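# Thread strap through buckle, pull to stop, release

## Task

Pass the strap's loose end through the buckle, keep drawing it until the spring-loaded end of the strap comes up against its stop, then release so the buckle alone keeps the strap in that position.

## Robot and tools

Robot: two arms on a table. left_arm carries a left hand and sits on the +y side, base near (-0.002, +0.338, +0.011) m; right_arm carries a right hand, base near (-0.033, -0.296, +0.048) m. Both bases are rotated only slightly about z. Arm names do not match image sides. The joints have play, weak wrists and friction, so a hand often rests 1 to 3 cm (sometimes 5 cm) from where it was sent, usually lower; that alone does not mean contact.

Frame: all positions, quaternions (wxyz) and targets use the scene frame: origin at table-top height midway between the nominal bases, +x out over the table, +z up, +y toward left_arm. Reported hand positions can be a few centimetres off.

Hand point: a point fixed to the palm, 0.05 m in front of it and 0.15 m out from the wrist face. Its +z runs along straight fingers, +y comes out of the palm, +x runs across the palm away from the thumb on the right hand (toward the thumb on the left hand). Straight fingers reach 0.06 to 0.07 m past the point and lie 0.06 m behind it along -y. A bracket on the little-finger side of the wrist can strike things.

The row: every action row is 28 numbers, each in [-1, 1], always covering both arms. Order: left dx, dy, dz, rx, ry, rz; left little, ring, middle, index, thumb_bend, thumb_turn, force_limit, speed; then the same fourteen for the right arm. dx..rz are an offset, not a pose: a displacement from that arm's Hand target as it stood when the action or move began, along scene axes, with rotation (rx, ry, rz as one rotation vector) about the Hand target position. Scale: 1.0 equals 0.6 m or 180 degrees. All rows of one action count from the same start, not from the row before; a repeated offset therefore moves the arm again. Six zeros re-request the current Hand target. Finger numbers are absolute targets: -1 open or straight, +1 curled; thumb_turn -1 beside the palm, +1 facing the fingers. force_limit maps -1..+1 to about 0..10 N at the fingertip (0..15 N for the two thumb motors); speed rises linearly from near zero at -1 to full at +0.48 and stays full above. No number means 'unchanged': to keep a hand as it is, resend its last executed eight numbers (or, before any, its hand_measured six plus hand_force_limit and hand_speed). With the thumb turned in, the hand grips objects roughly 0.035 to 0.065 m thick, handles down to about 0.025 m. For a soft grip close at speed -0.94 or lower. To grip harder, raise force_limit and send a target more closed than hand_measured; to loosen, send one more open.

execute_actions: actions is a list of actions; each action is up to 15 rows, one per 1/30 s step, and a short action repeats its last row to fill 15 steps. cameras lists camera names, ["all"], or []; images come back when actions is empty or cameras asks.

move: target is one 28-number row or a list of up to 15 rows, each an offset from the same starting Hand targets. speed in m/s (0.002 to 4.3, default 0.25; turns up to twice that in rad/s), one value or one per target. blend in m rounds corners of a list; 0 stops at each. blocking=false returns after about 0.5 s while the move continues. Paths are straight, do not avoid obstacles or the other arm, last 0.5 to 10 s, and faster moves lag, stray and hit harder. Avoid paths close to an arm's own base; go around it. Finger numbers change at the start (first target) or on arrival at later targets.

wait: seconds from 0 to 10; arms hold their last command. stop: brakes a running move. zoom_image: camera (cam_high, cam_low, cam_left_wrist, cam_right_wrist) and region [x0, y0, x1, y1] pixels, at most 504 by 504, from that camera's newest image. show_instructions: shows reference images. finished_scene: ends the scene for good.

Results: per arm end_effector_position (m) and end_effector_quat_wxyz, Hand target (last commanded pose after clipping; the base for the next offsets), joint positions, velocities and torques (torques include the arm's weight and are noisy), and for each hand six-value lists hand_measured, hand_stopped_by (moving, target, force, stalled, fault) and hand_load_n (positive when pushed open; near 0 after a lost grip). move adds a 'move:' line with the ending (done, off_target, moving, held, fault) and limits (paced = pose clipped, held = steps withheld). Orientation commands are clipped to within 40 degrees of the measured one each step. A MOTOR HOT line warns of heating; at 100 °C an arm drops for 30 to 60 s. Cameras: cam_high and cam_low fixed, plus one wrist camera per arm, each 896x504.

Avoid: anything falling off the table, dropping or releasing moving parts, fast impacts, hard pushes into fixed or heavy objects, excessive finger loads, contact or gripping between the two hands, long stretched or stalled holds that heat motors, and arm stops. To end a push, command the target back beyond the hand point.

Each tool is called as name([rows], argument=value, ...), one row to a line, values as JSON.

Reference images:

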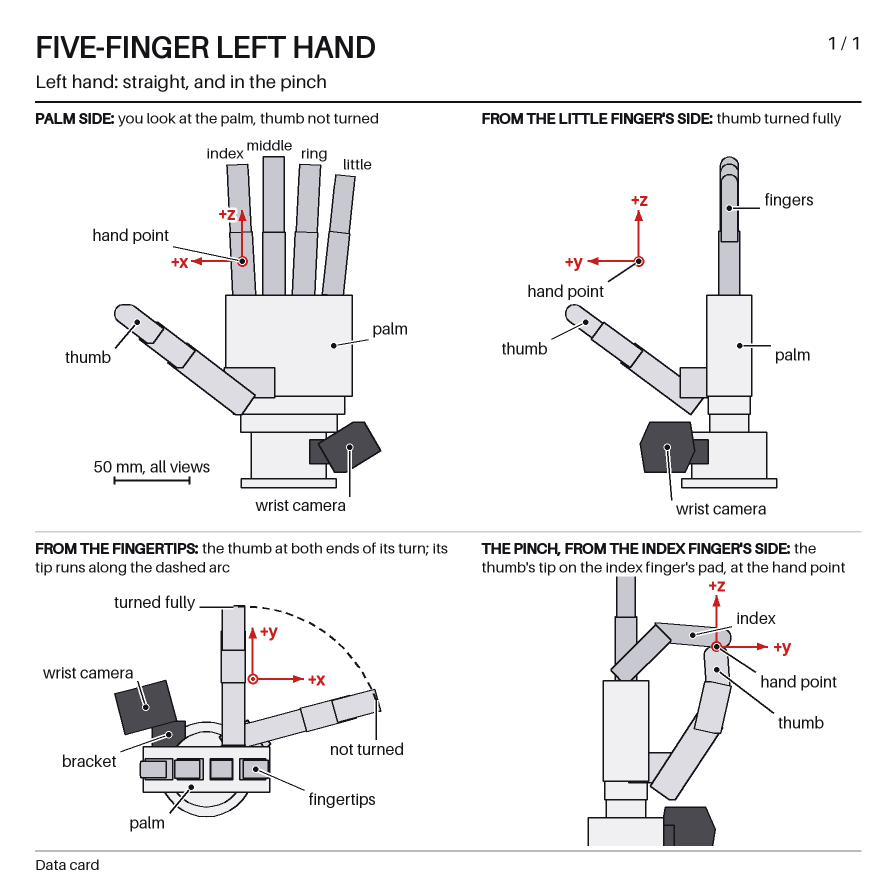

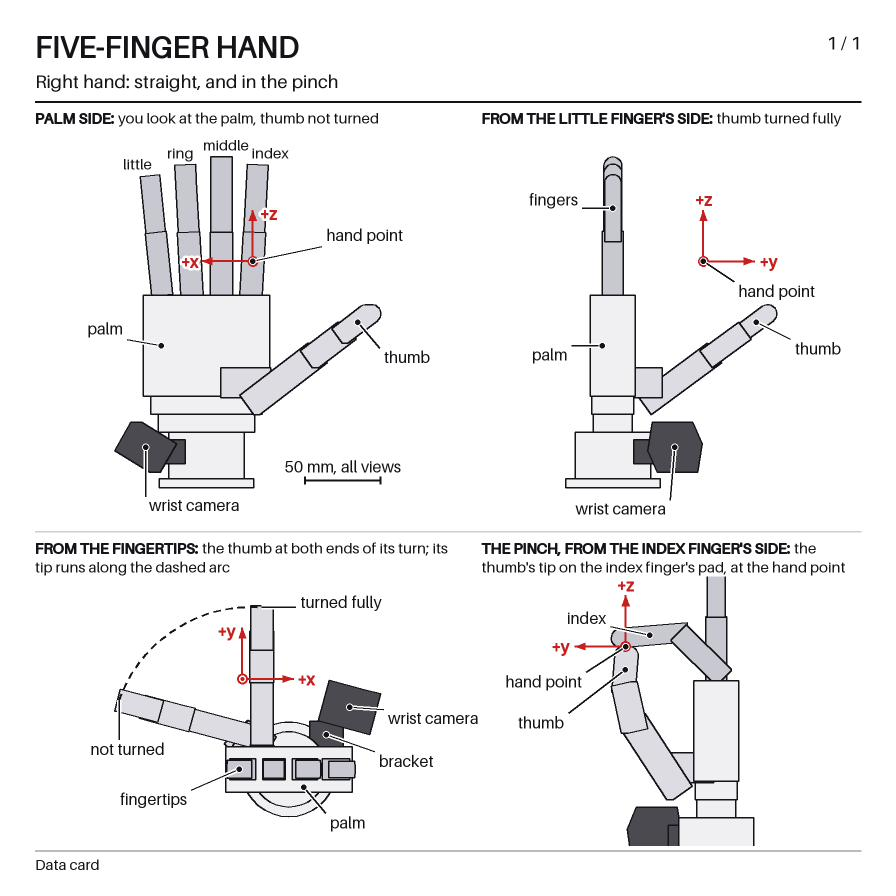

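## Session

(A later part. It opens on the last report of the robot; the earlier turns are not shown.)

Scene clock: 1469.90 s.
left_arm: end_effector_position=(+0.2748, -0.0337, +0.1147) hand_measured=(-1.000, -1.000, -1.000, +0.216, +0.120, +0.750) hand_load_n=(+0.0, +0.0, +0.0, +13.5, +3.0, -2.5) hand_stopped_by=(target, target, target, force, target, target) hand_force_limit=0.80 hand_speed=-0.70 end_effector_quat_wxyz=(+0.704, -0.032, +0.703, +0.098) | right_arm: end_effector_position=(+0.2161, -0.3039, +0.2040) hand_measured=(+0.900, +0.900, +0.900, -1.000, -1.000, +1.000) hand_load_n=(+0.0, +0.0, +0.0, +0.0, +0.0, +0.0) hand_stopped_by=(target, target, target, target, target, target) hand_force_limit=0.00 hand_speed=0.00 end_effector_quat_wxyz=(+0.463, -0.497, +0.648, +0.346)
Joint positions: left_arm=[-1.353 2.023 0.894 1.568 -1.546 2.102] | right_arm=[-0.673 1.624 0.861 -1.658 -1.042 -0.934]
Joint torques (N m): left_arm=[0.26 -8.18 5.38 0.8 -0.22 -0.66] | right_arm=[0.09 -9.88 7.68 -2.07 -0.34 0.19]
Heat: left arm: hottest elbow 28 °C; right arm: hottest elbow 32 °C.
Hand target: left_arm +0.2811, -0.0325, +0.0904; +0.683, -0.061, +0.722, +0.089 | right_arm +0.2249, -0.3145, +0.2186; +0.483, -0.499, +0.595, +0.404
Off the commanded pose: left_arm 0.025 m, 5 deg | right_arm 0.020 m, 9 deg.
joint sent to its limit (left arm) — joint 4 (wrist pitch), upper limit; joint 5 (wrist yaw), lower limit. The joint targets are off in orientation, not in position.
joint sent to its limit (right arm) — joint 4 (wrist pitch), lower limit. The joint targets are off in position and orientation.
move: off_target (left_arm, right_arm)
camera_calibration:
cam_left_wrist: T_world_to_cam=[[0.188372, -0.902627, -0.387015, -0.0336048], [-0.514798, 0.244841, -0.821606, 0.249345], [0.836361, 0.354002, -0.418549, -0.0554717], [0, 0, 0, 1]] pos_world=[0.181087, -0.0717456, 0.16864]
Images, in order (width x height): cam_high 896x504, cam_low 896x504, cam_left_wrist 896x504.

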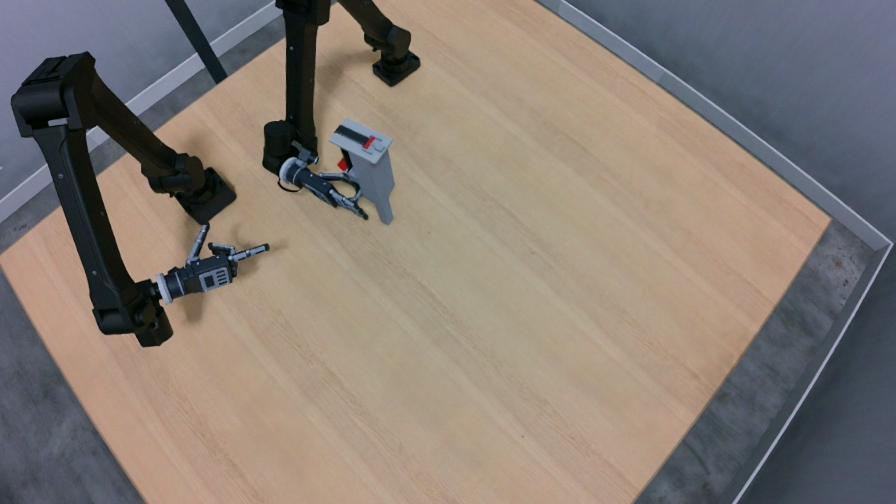

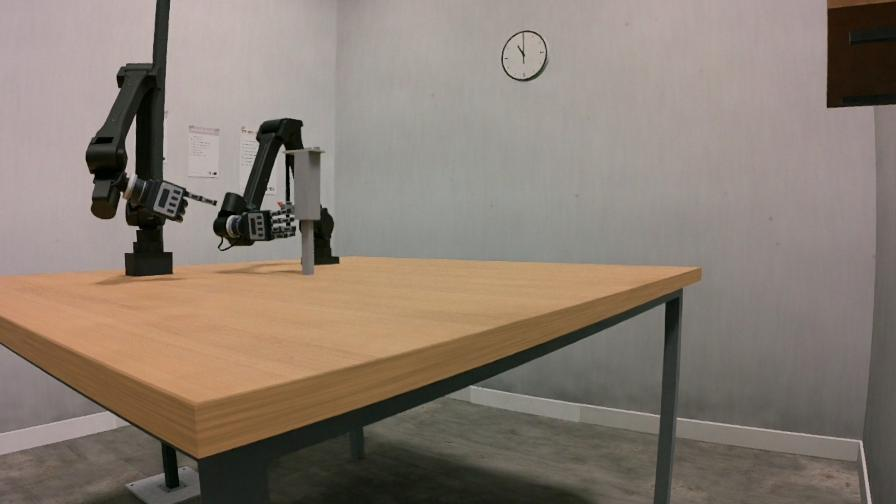

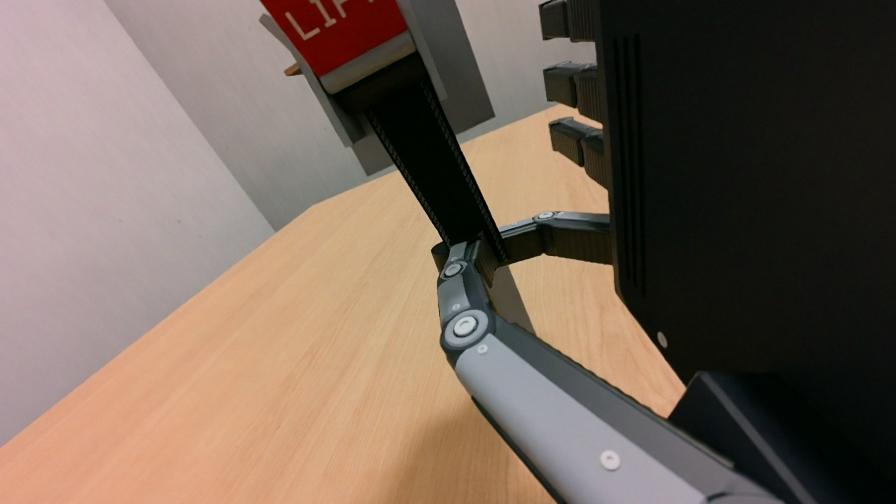

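move(target=[0,0,0.042,0,0,0,-1,-1,-1,0.6,0.12,0.75,0.8,-0.7,0,0,0,0,0,0,0.9,0.9,0.9,-1,-1,1,0,0], speed=0.03, cameras=["cam_high","cam_left_wrist"])

zoom_image(camera="cam_high", region=[345, 120, 395, 160])

Scene clock: 1475.77 s.
left_arm: end_effector_position=(+0.2749, -0.0327, +0.1162) hand_measured=(-1.000, -1.000, -1.000, +0.216, +0.120, +0.750) hand_load_n=(+0.0, +0.0, +0.0, +13.5, +2.5, -1.5) hand_stopped_by=(target, target, target, force, target, target) hand_force_limit=0.80 hand_speed=-0.70 end_effector_quat_wxyz=(+0.703, -0.035, +0.703, +0.098) | right_arm: end_effector_position=(+0.2161, -0.3039, +0.2040) hand_measured=(+0.900, +0.900, +0.900, -1.000, -1.000, +1.000) hand_load_n=(+0.0, +0.0, +0.0, +0.0, +0.0, -0.5) hand_stopped_by=(target, target, target, target, target, target) hand_force_limit=0.00 hand_speed=0.00 end_effector_quat_wxyz=(+0.463, -0.497, +0.648, +0.346)
Joint positions: left_arm=[-1.352 2.019 0.894 1.568 -1.551 2.102] | right_arm=[-0.673 1.624 0.861 -1.658 -1.042 -0.934]
Joint torques (N m): left_arm=[0.38 -11.87 5.52 0.12 -0.21 -0.32] | right_arm=[0.03 -9.88 7.68 -2.07 -0.33 0.19]
Heat: left arm: hottest elbow 28 °C; right arm: hottest elbow 32 °C.
Hand target: left_arm +0.2811, -0.0325, +0.1156; +0.683, -0.061, +0.722, +0.089 | right_arm +0.2249, -0.3145, +0.2186; +0.483, -0.499, +0.595, +0.404
Off the commanded pose: left_arm 0.006 m, 4 deg | right_arm 0.020 m, 9 deg.
joint sent to its limit (left arm) — joint 5 (wrist yaw), lower limit. The joint targets are off in position and orientation.
joint sent to its limit (right arm) — joint 4 (wrist pitch), lower limit. The joint targets are off in position and orientation.
move: off_target (left_arm, right_arm)
camera_calibration:
cam_left_wrist: T_world_to_cam=[[0.193126, -0.903417, -0.382806, -0.0339481], [-0.517025, 0.237887, -0.82225, 0.250769], [0.833899, 0.356718, -0.421147, -0.0542864], [0, 0, 0, 1]] pos_world=[0.181479, -0.070959, 0.170336]
Images, in order (width x height): cam_high 896x504, cam_left_wrist 896x504.

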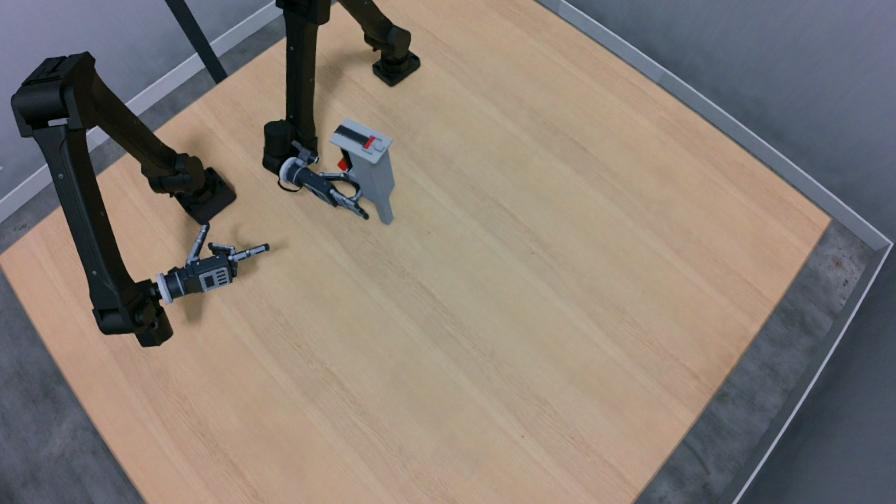

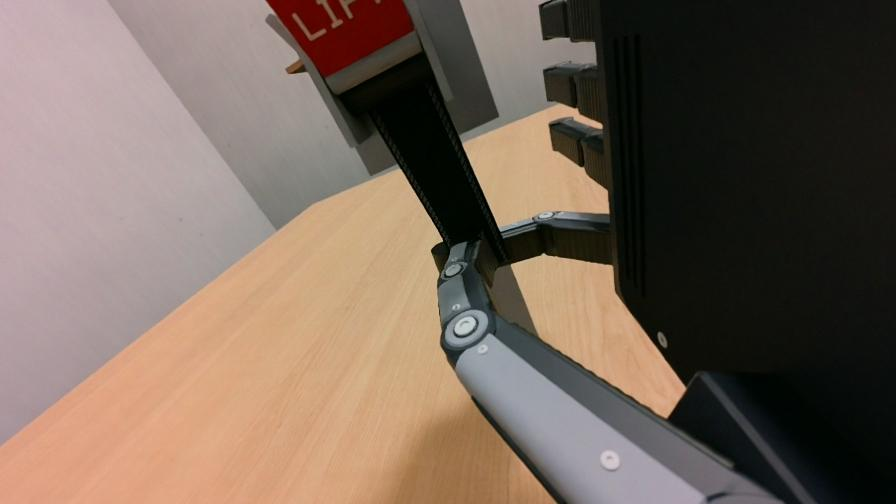

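Scaled by 10.080.

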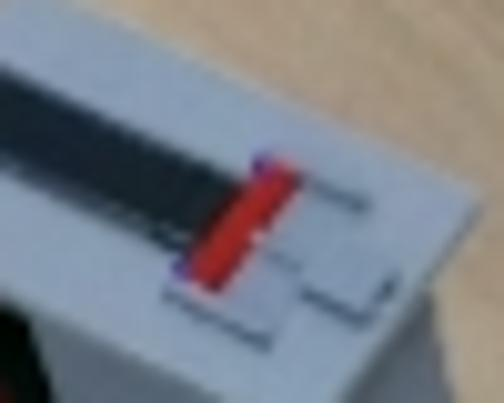

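move([
  [0,0,0.012,0,0,0,-1,-1,-1,0.6,0.12,0.75,0.8,-0.7,0,0,0,0,0,0,0.9,0.9,0.9,-1,-1,1,0,0],
  [0,0,0.012,0,0,0,-1,-1,-1,0.05,-0.6,0.75,0.8,-0.7,0,0,0,0,0,0,0.9,0.9,0.9,-1,-1,1,0,0],
], speed=0.03, cameras=["cam_high","cam_left_wrist"])

zoom_image(camera="cam_high", region=[345, 120, 395, 160])

Scene clock: 1488.30 s.
left_arm: end_effector_position=(+0.2785, -0.0288, +0.1131) hand_measured=(-1.000, -1.000, -1.000, +0.050, -0.600, +0.750) hand_load_n=(+0.0, +0.0, +0.0, +0.0, +0.0, +0.0) hand_stopped_by=(target, target, target, target, target, target) hand_force_limit=0.80 hand_speed=-0.70 end_effector_quat_wxyz=(+0.701, -0.047, +0.704, +0.103) | right_arm: end_effector_position=(+0.2161, -0.3039, +0.2040) hand_measured=(+0.900, +0.900, +0.900, -1.000, -1.000, +1.000) hand_load_n=(+0.0, +0.0, +0.0, +0.0, +0.0, -0.5) hand_stopped_by=(target, target, target, target, target, target) hand_force_limit=0.00 hand_speed=0.00 end_effector_quat_wxyz=(+0.463, -0.497, +0.648, +0.346)
Joint positions: left_arm=[-1.339 2.016 0.894 1.527 -1.563 2.055] | right_arm=[-0.673 1.624 0.861 -1.658 -1.042 -0.934]
Joint torques (N m): left_arm=[0.09 -13.33 5.22 0.18 0.01 -0.13] | right_arm=[0.03 -9.88 7.68 -2.09 -0.34 0.19]
Heat: left arm: hottest elbow 28 °C; right arm: hottest elbow 32 °C.
Hand target: left_arm +0.2811, -0.0325, +0.1228; +0.683, -0.061, +0.722, +0.089 | right_arm +0.2249, -0.3145, +0.2186; +0.483, -0.499, +0.595, +0.404
Off the commanded pose: left_arm 0.011 m, 4 deg | right_arm 0.020 m, 9 deg.
joint sent to its limit (left arm) — joint 5 (wrist yaw), lower limit. The joint targets are off in position and orientation.
joint sent to its limit (right arm) — joint 4 (wrist pitch), lower limit. The joint targets are off in position and orientation.
move: off_target (left_arm, right_arm); target 2's new numbers were sent with left_arm's hand 0.009 m and 4 deg from that target
camera_calibration:
cam_left_wrist: T_world_to_cam=[[0.212737, -0.902562, -0.374333, -0.0387225], [-0.525279, 0.217397, -0.822691, 0.251002], [0.823908, 0.371646, -0.427848, -0.0560328], [0, 0, 0, 1]] pos_world=[0.18625, -0.0686922, 0.168028]
Images, in order (width x height): cam_high 896x504, cam_left_wrist 896x504.

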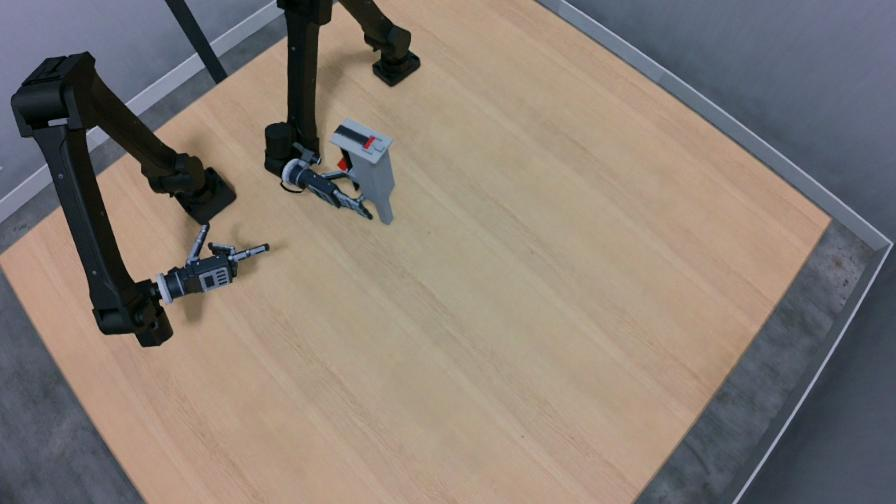

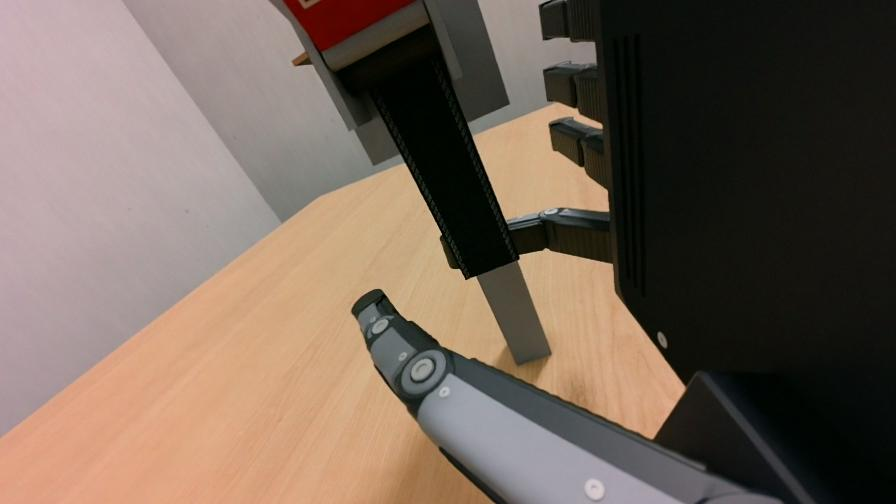

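Scaled by 10.080.

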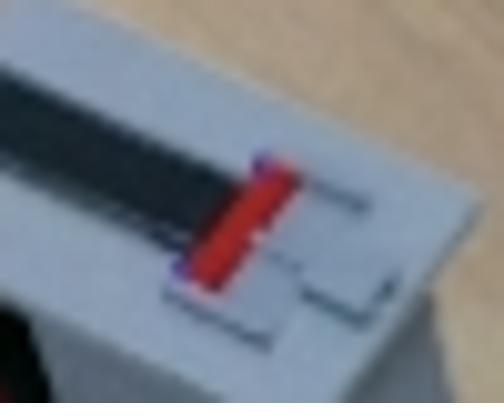

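move([
  [0,0,-0.01,0,0,0,-1,-1,-1,0.0,-1,0.75,0.8,-0.5,0,0,0,0,0,0,0.9,0.9,0.9,-1,-1,1,0,0],
  [0,-0.12,-0.01,0,0,0,-1,-1,-1,0.0,-1,0.75,0.8,-0.5,0,0,0,0,0,0,0.9,0.9,0.9,-1,-1,1,0,0],
  [-0.15,-0.13,-0.01,0,0,0,-1,-1,-1,0.0,-1,0.75,0.8,-0.5,0,0,0,0,0,0,0.9,0.9,0.9,-1,-1,1,0,0],
], speed=0.08, cameras=["cam_high","cam_left_wrist","cam_low"])

zoom_image(camera="cam_high", region=[345, 120, 395, 160])

zoom_image(camera="cam_low", region=[265, 140, 325, 235])

Scene clock: 1498.00 s.
left_arm: end_effector_position=(+0.1961, -0.1064, +0.1031) hand_measured=(-1.000, -1.000, -1.000, +0.000, -1.000, +0.750) hand_load_n=(+0.0, +0.0, +0.0, +0.0, +0.0, +0.0) hand_stopped_by=(target, target, target, target, target, target) hand_force_limit=0.80 hand_speed=-0.50 end_effector_quat_wxyz=(+0.707, +0.035, +0.705, +0.036) | right_arm: end_effector_position=(+0.2161, -0.3039, +0.2040) hand_measured=(+0.900, +0.900, +0.900, -1.000, -1.000, +1.000) hand_load_n=(+0.0, +0.0, +0.0, +0.0, +0.0, -0.5) hand_stopped_by=(target, target, target, target, target, target) hand_force_limit=0.00 hand_speed=0.00 end_effector_quat_wxyz=(+0.463, -0.497, +0.648, +0.346)
Joint positions: left_arm=[-1.55 2.071 0.977 1.453 -1.563 2.03] | right_arm=[-0.673 1.624 0.861 -1.658 -1.042 -0.934]
Joint torques (N m): left_arm=[-0.85 -14.74 4.63 1.1 -0.02 -0.13] | right_arm=[0.09 -9.88 7.68 -2.07 -0.34 0.19]
Heat: left arm: hottest elbow 28 °C; right arm: hottest elbow 32 °C.
Hand target: left_arm +0.1911, -0.1105, +0.1168; +0.683, -0.061, +0.722, +0.089 | right_arm +0.2249, -0.3145, +0.2186; +0.483, -0.499, +0.595, +0.404
Off the commanded pose: left_arm 0.015 m, 13 deg | right_arm 0.020 m, 9 deg.
joint sent to its limit (left arm) — joint 5 (wrist yaw), lower limit. The joint targets are off in position and orientation.
joint sent to its limit (right arm) — joint 4 (wrist pitch), lower limit. The joint targets are off in position and orientation.
move: off_target (left_arm, right_arm)
camera_calibration:
cam_left_wrist: T_world_to_cam=[[0.0196091, -0.918856, -0.394105, -0.0567248], [-0.468624, 0.339753, -0.81545, 0.21751], [0.88318, 0.200678, -0.423936, 0.00622102], [0, 0, 0, 1]] pos_world=[0.0975483, -0.12727, 0.15765]
Images, in order (width x height): cam_high 896x504, cam_low 896x504, cam_left_wrist 896x504.

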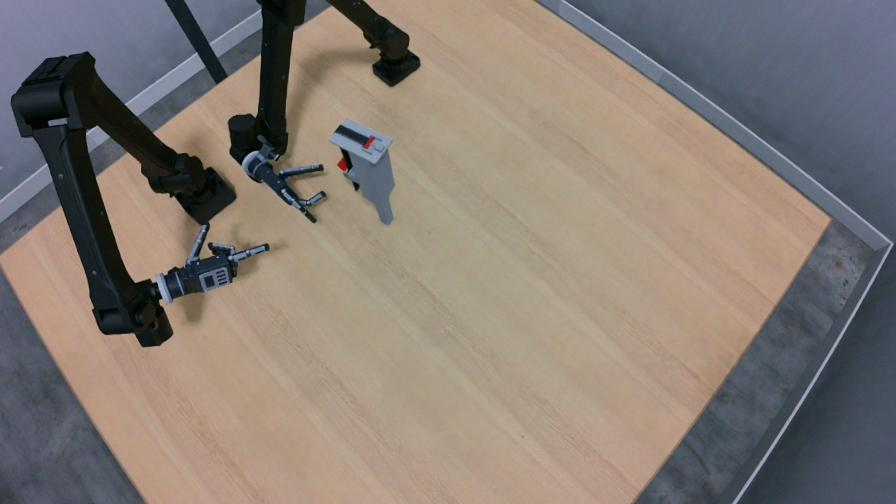

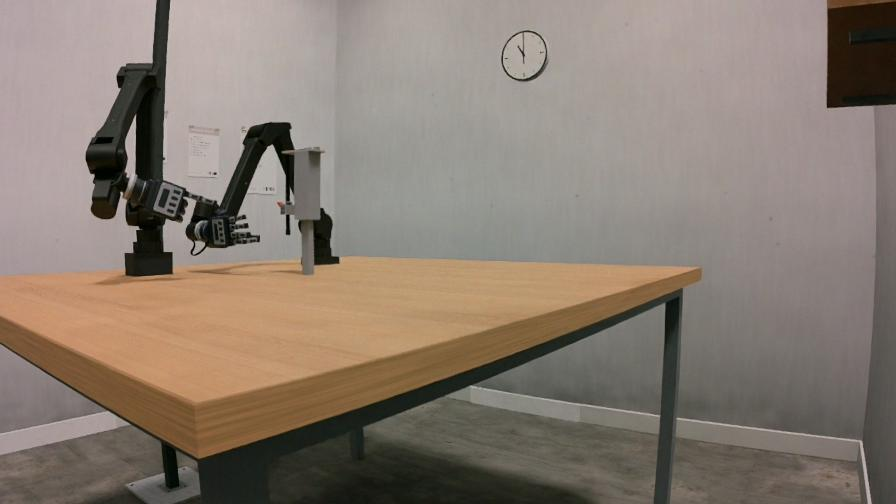

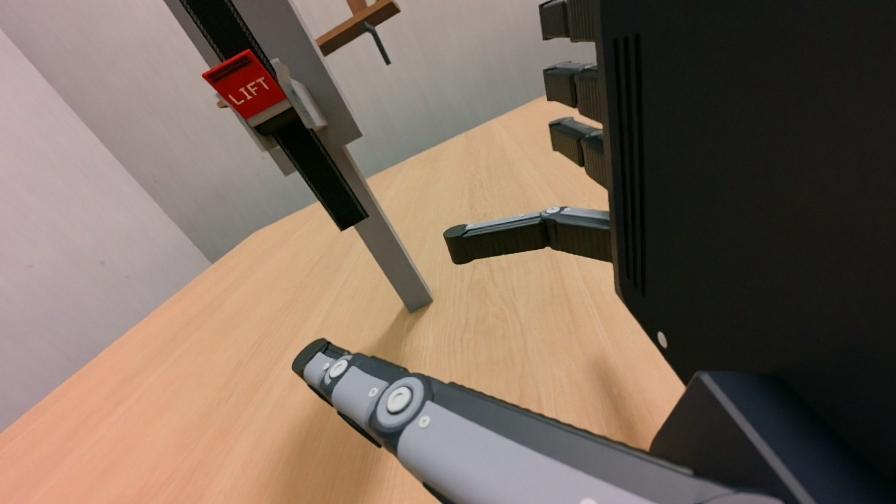

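Scaled by 10.080.

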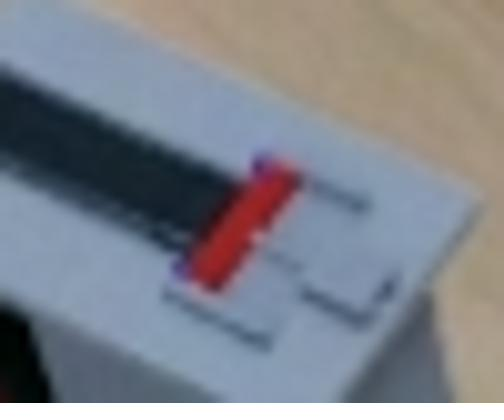

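Scaled by 5.305.

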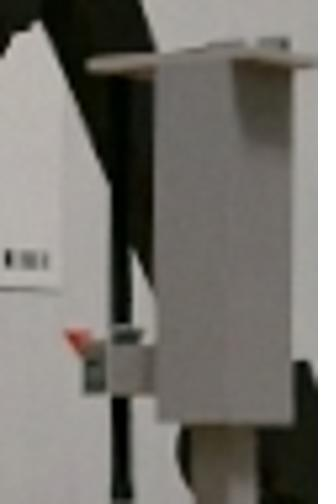

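finished_scene()

The scene is finished: the task was done.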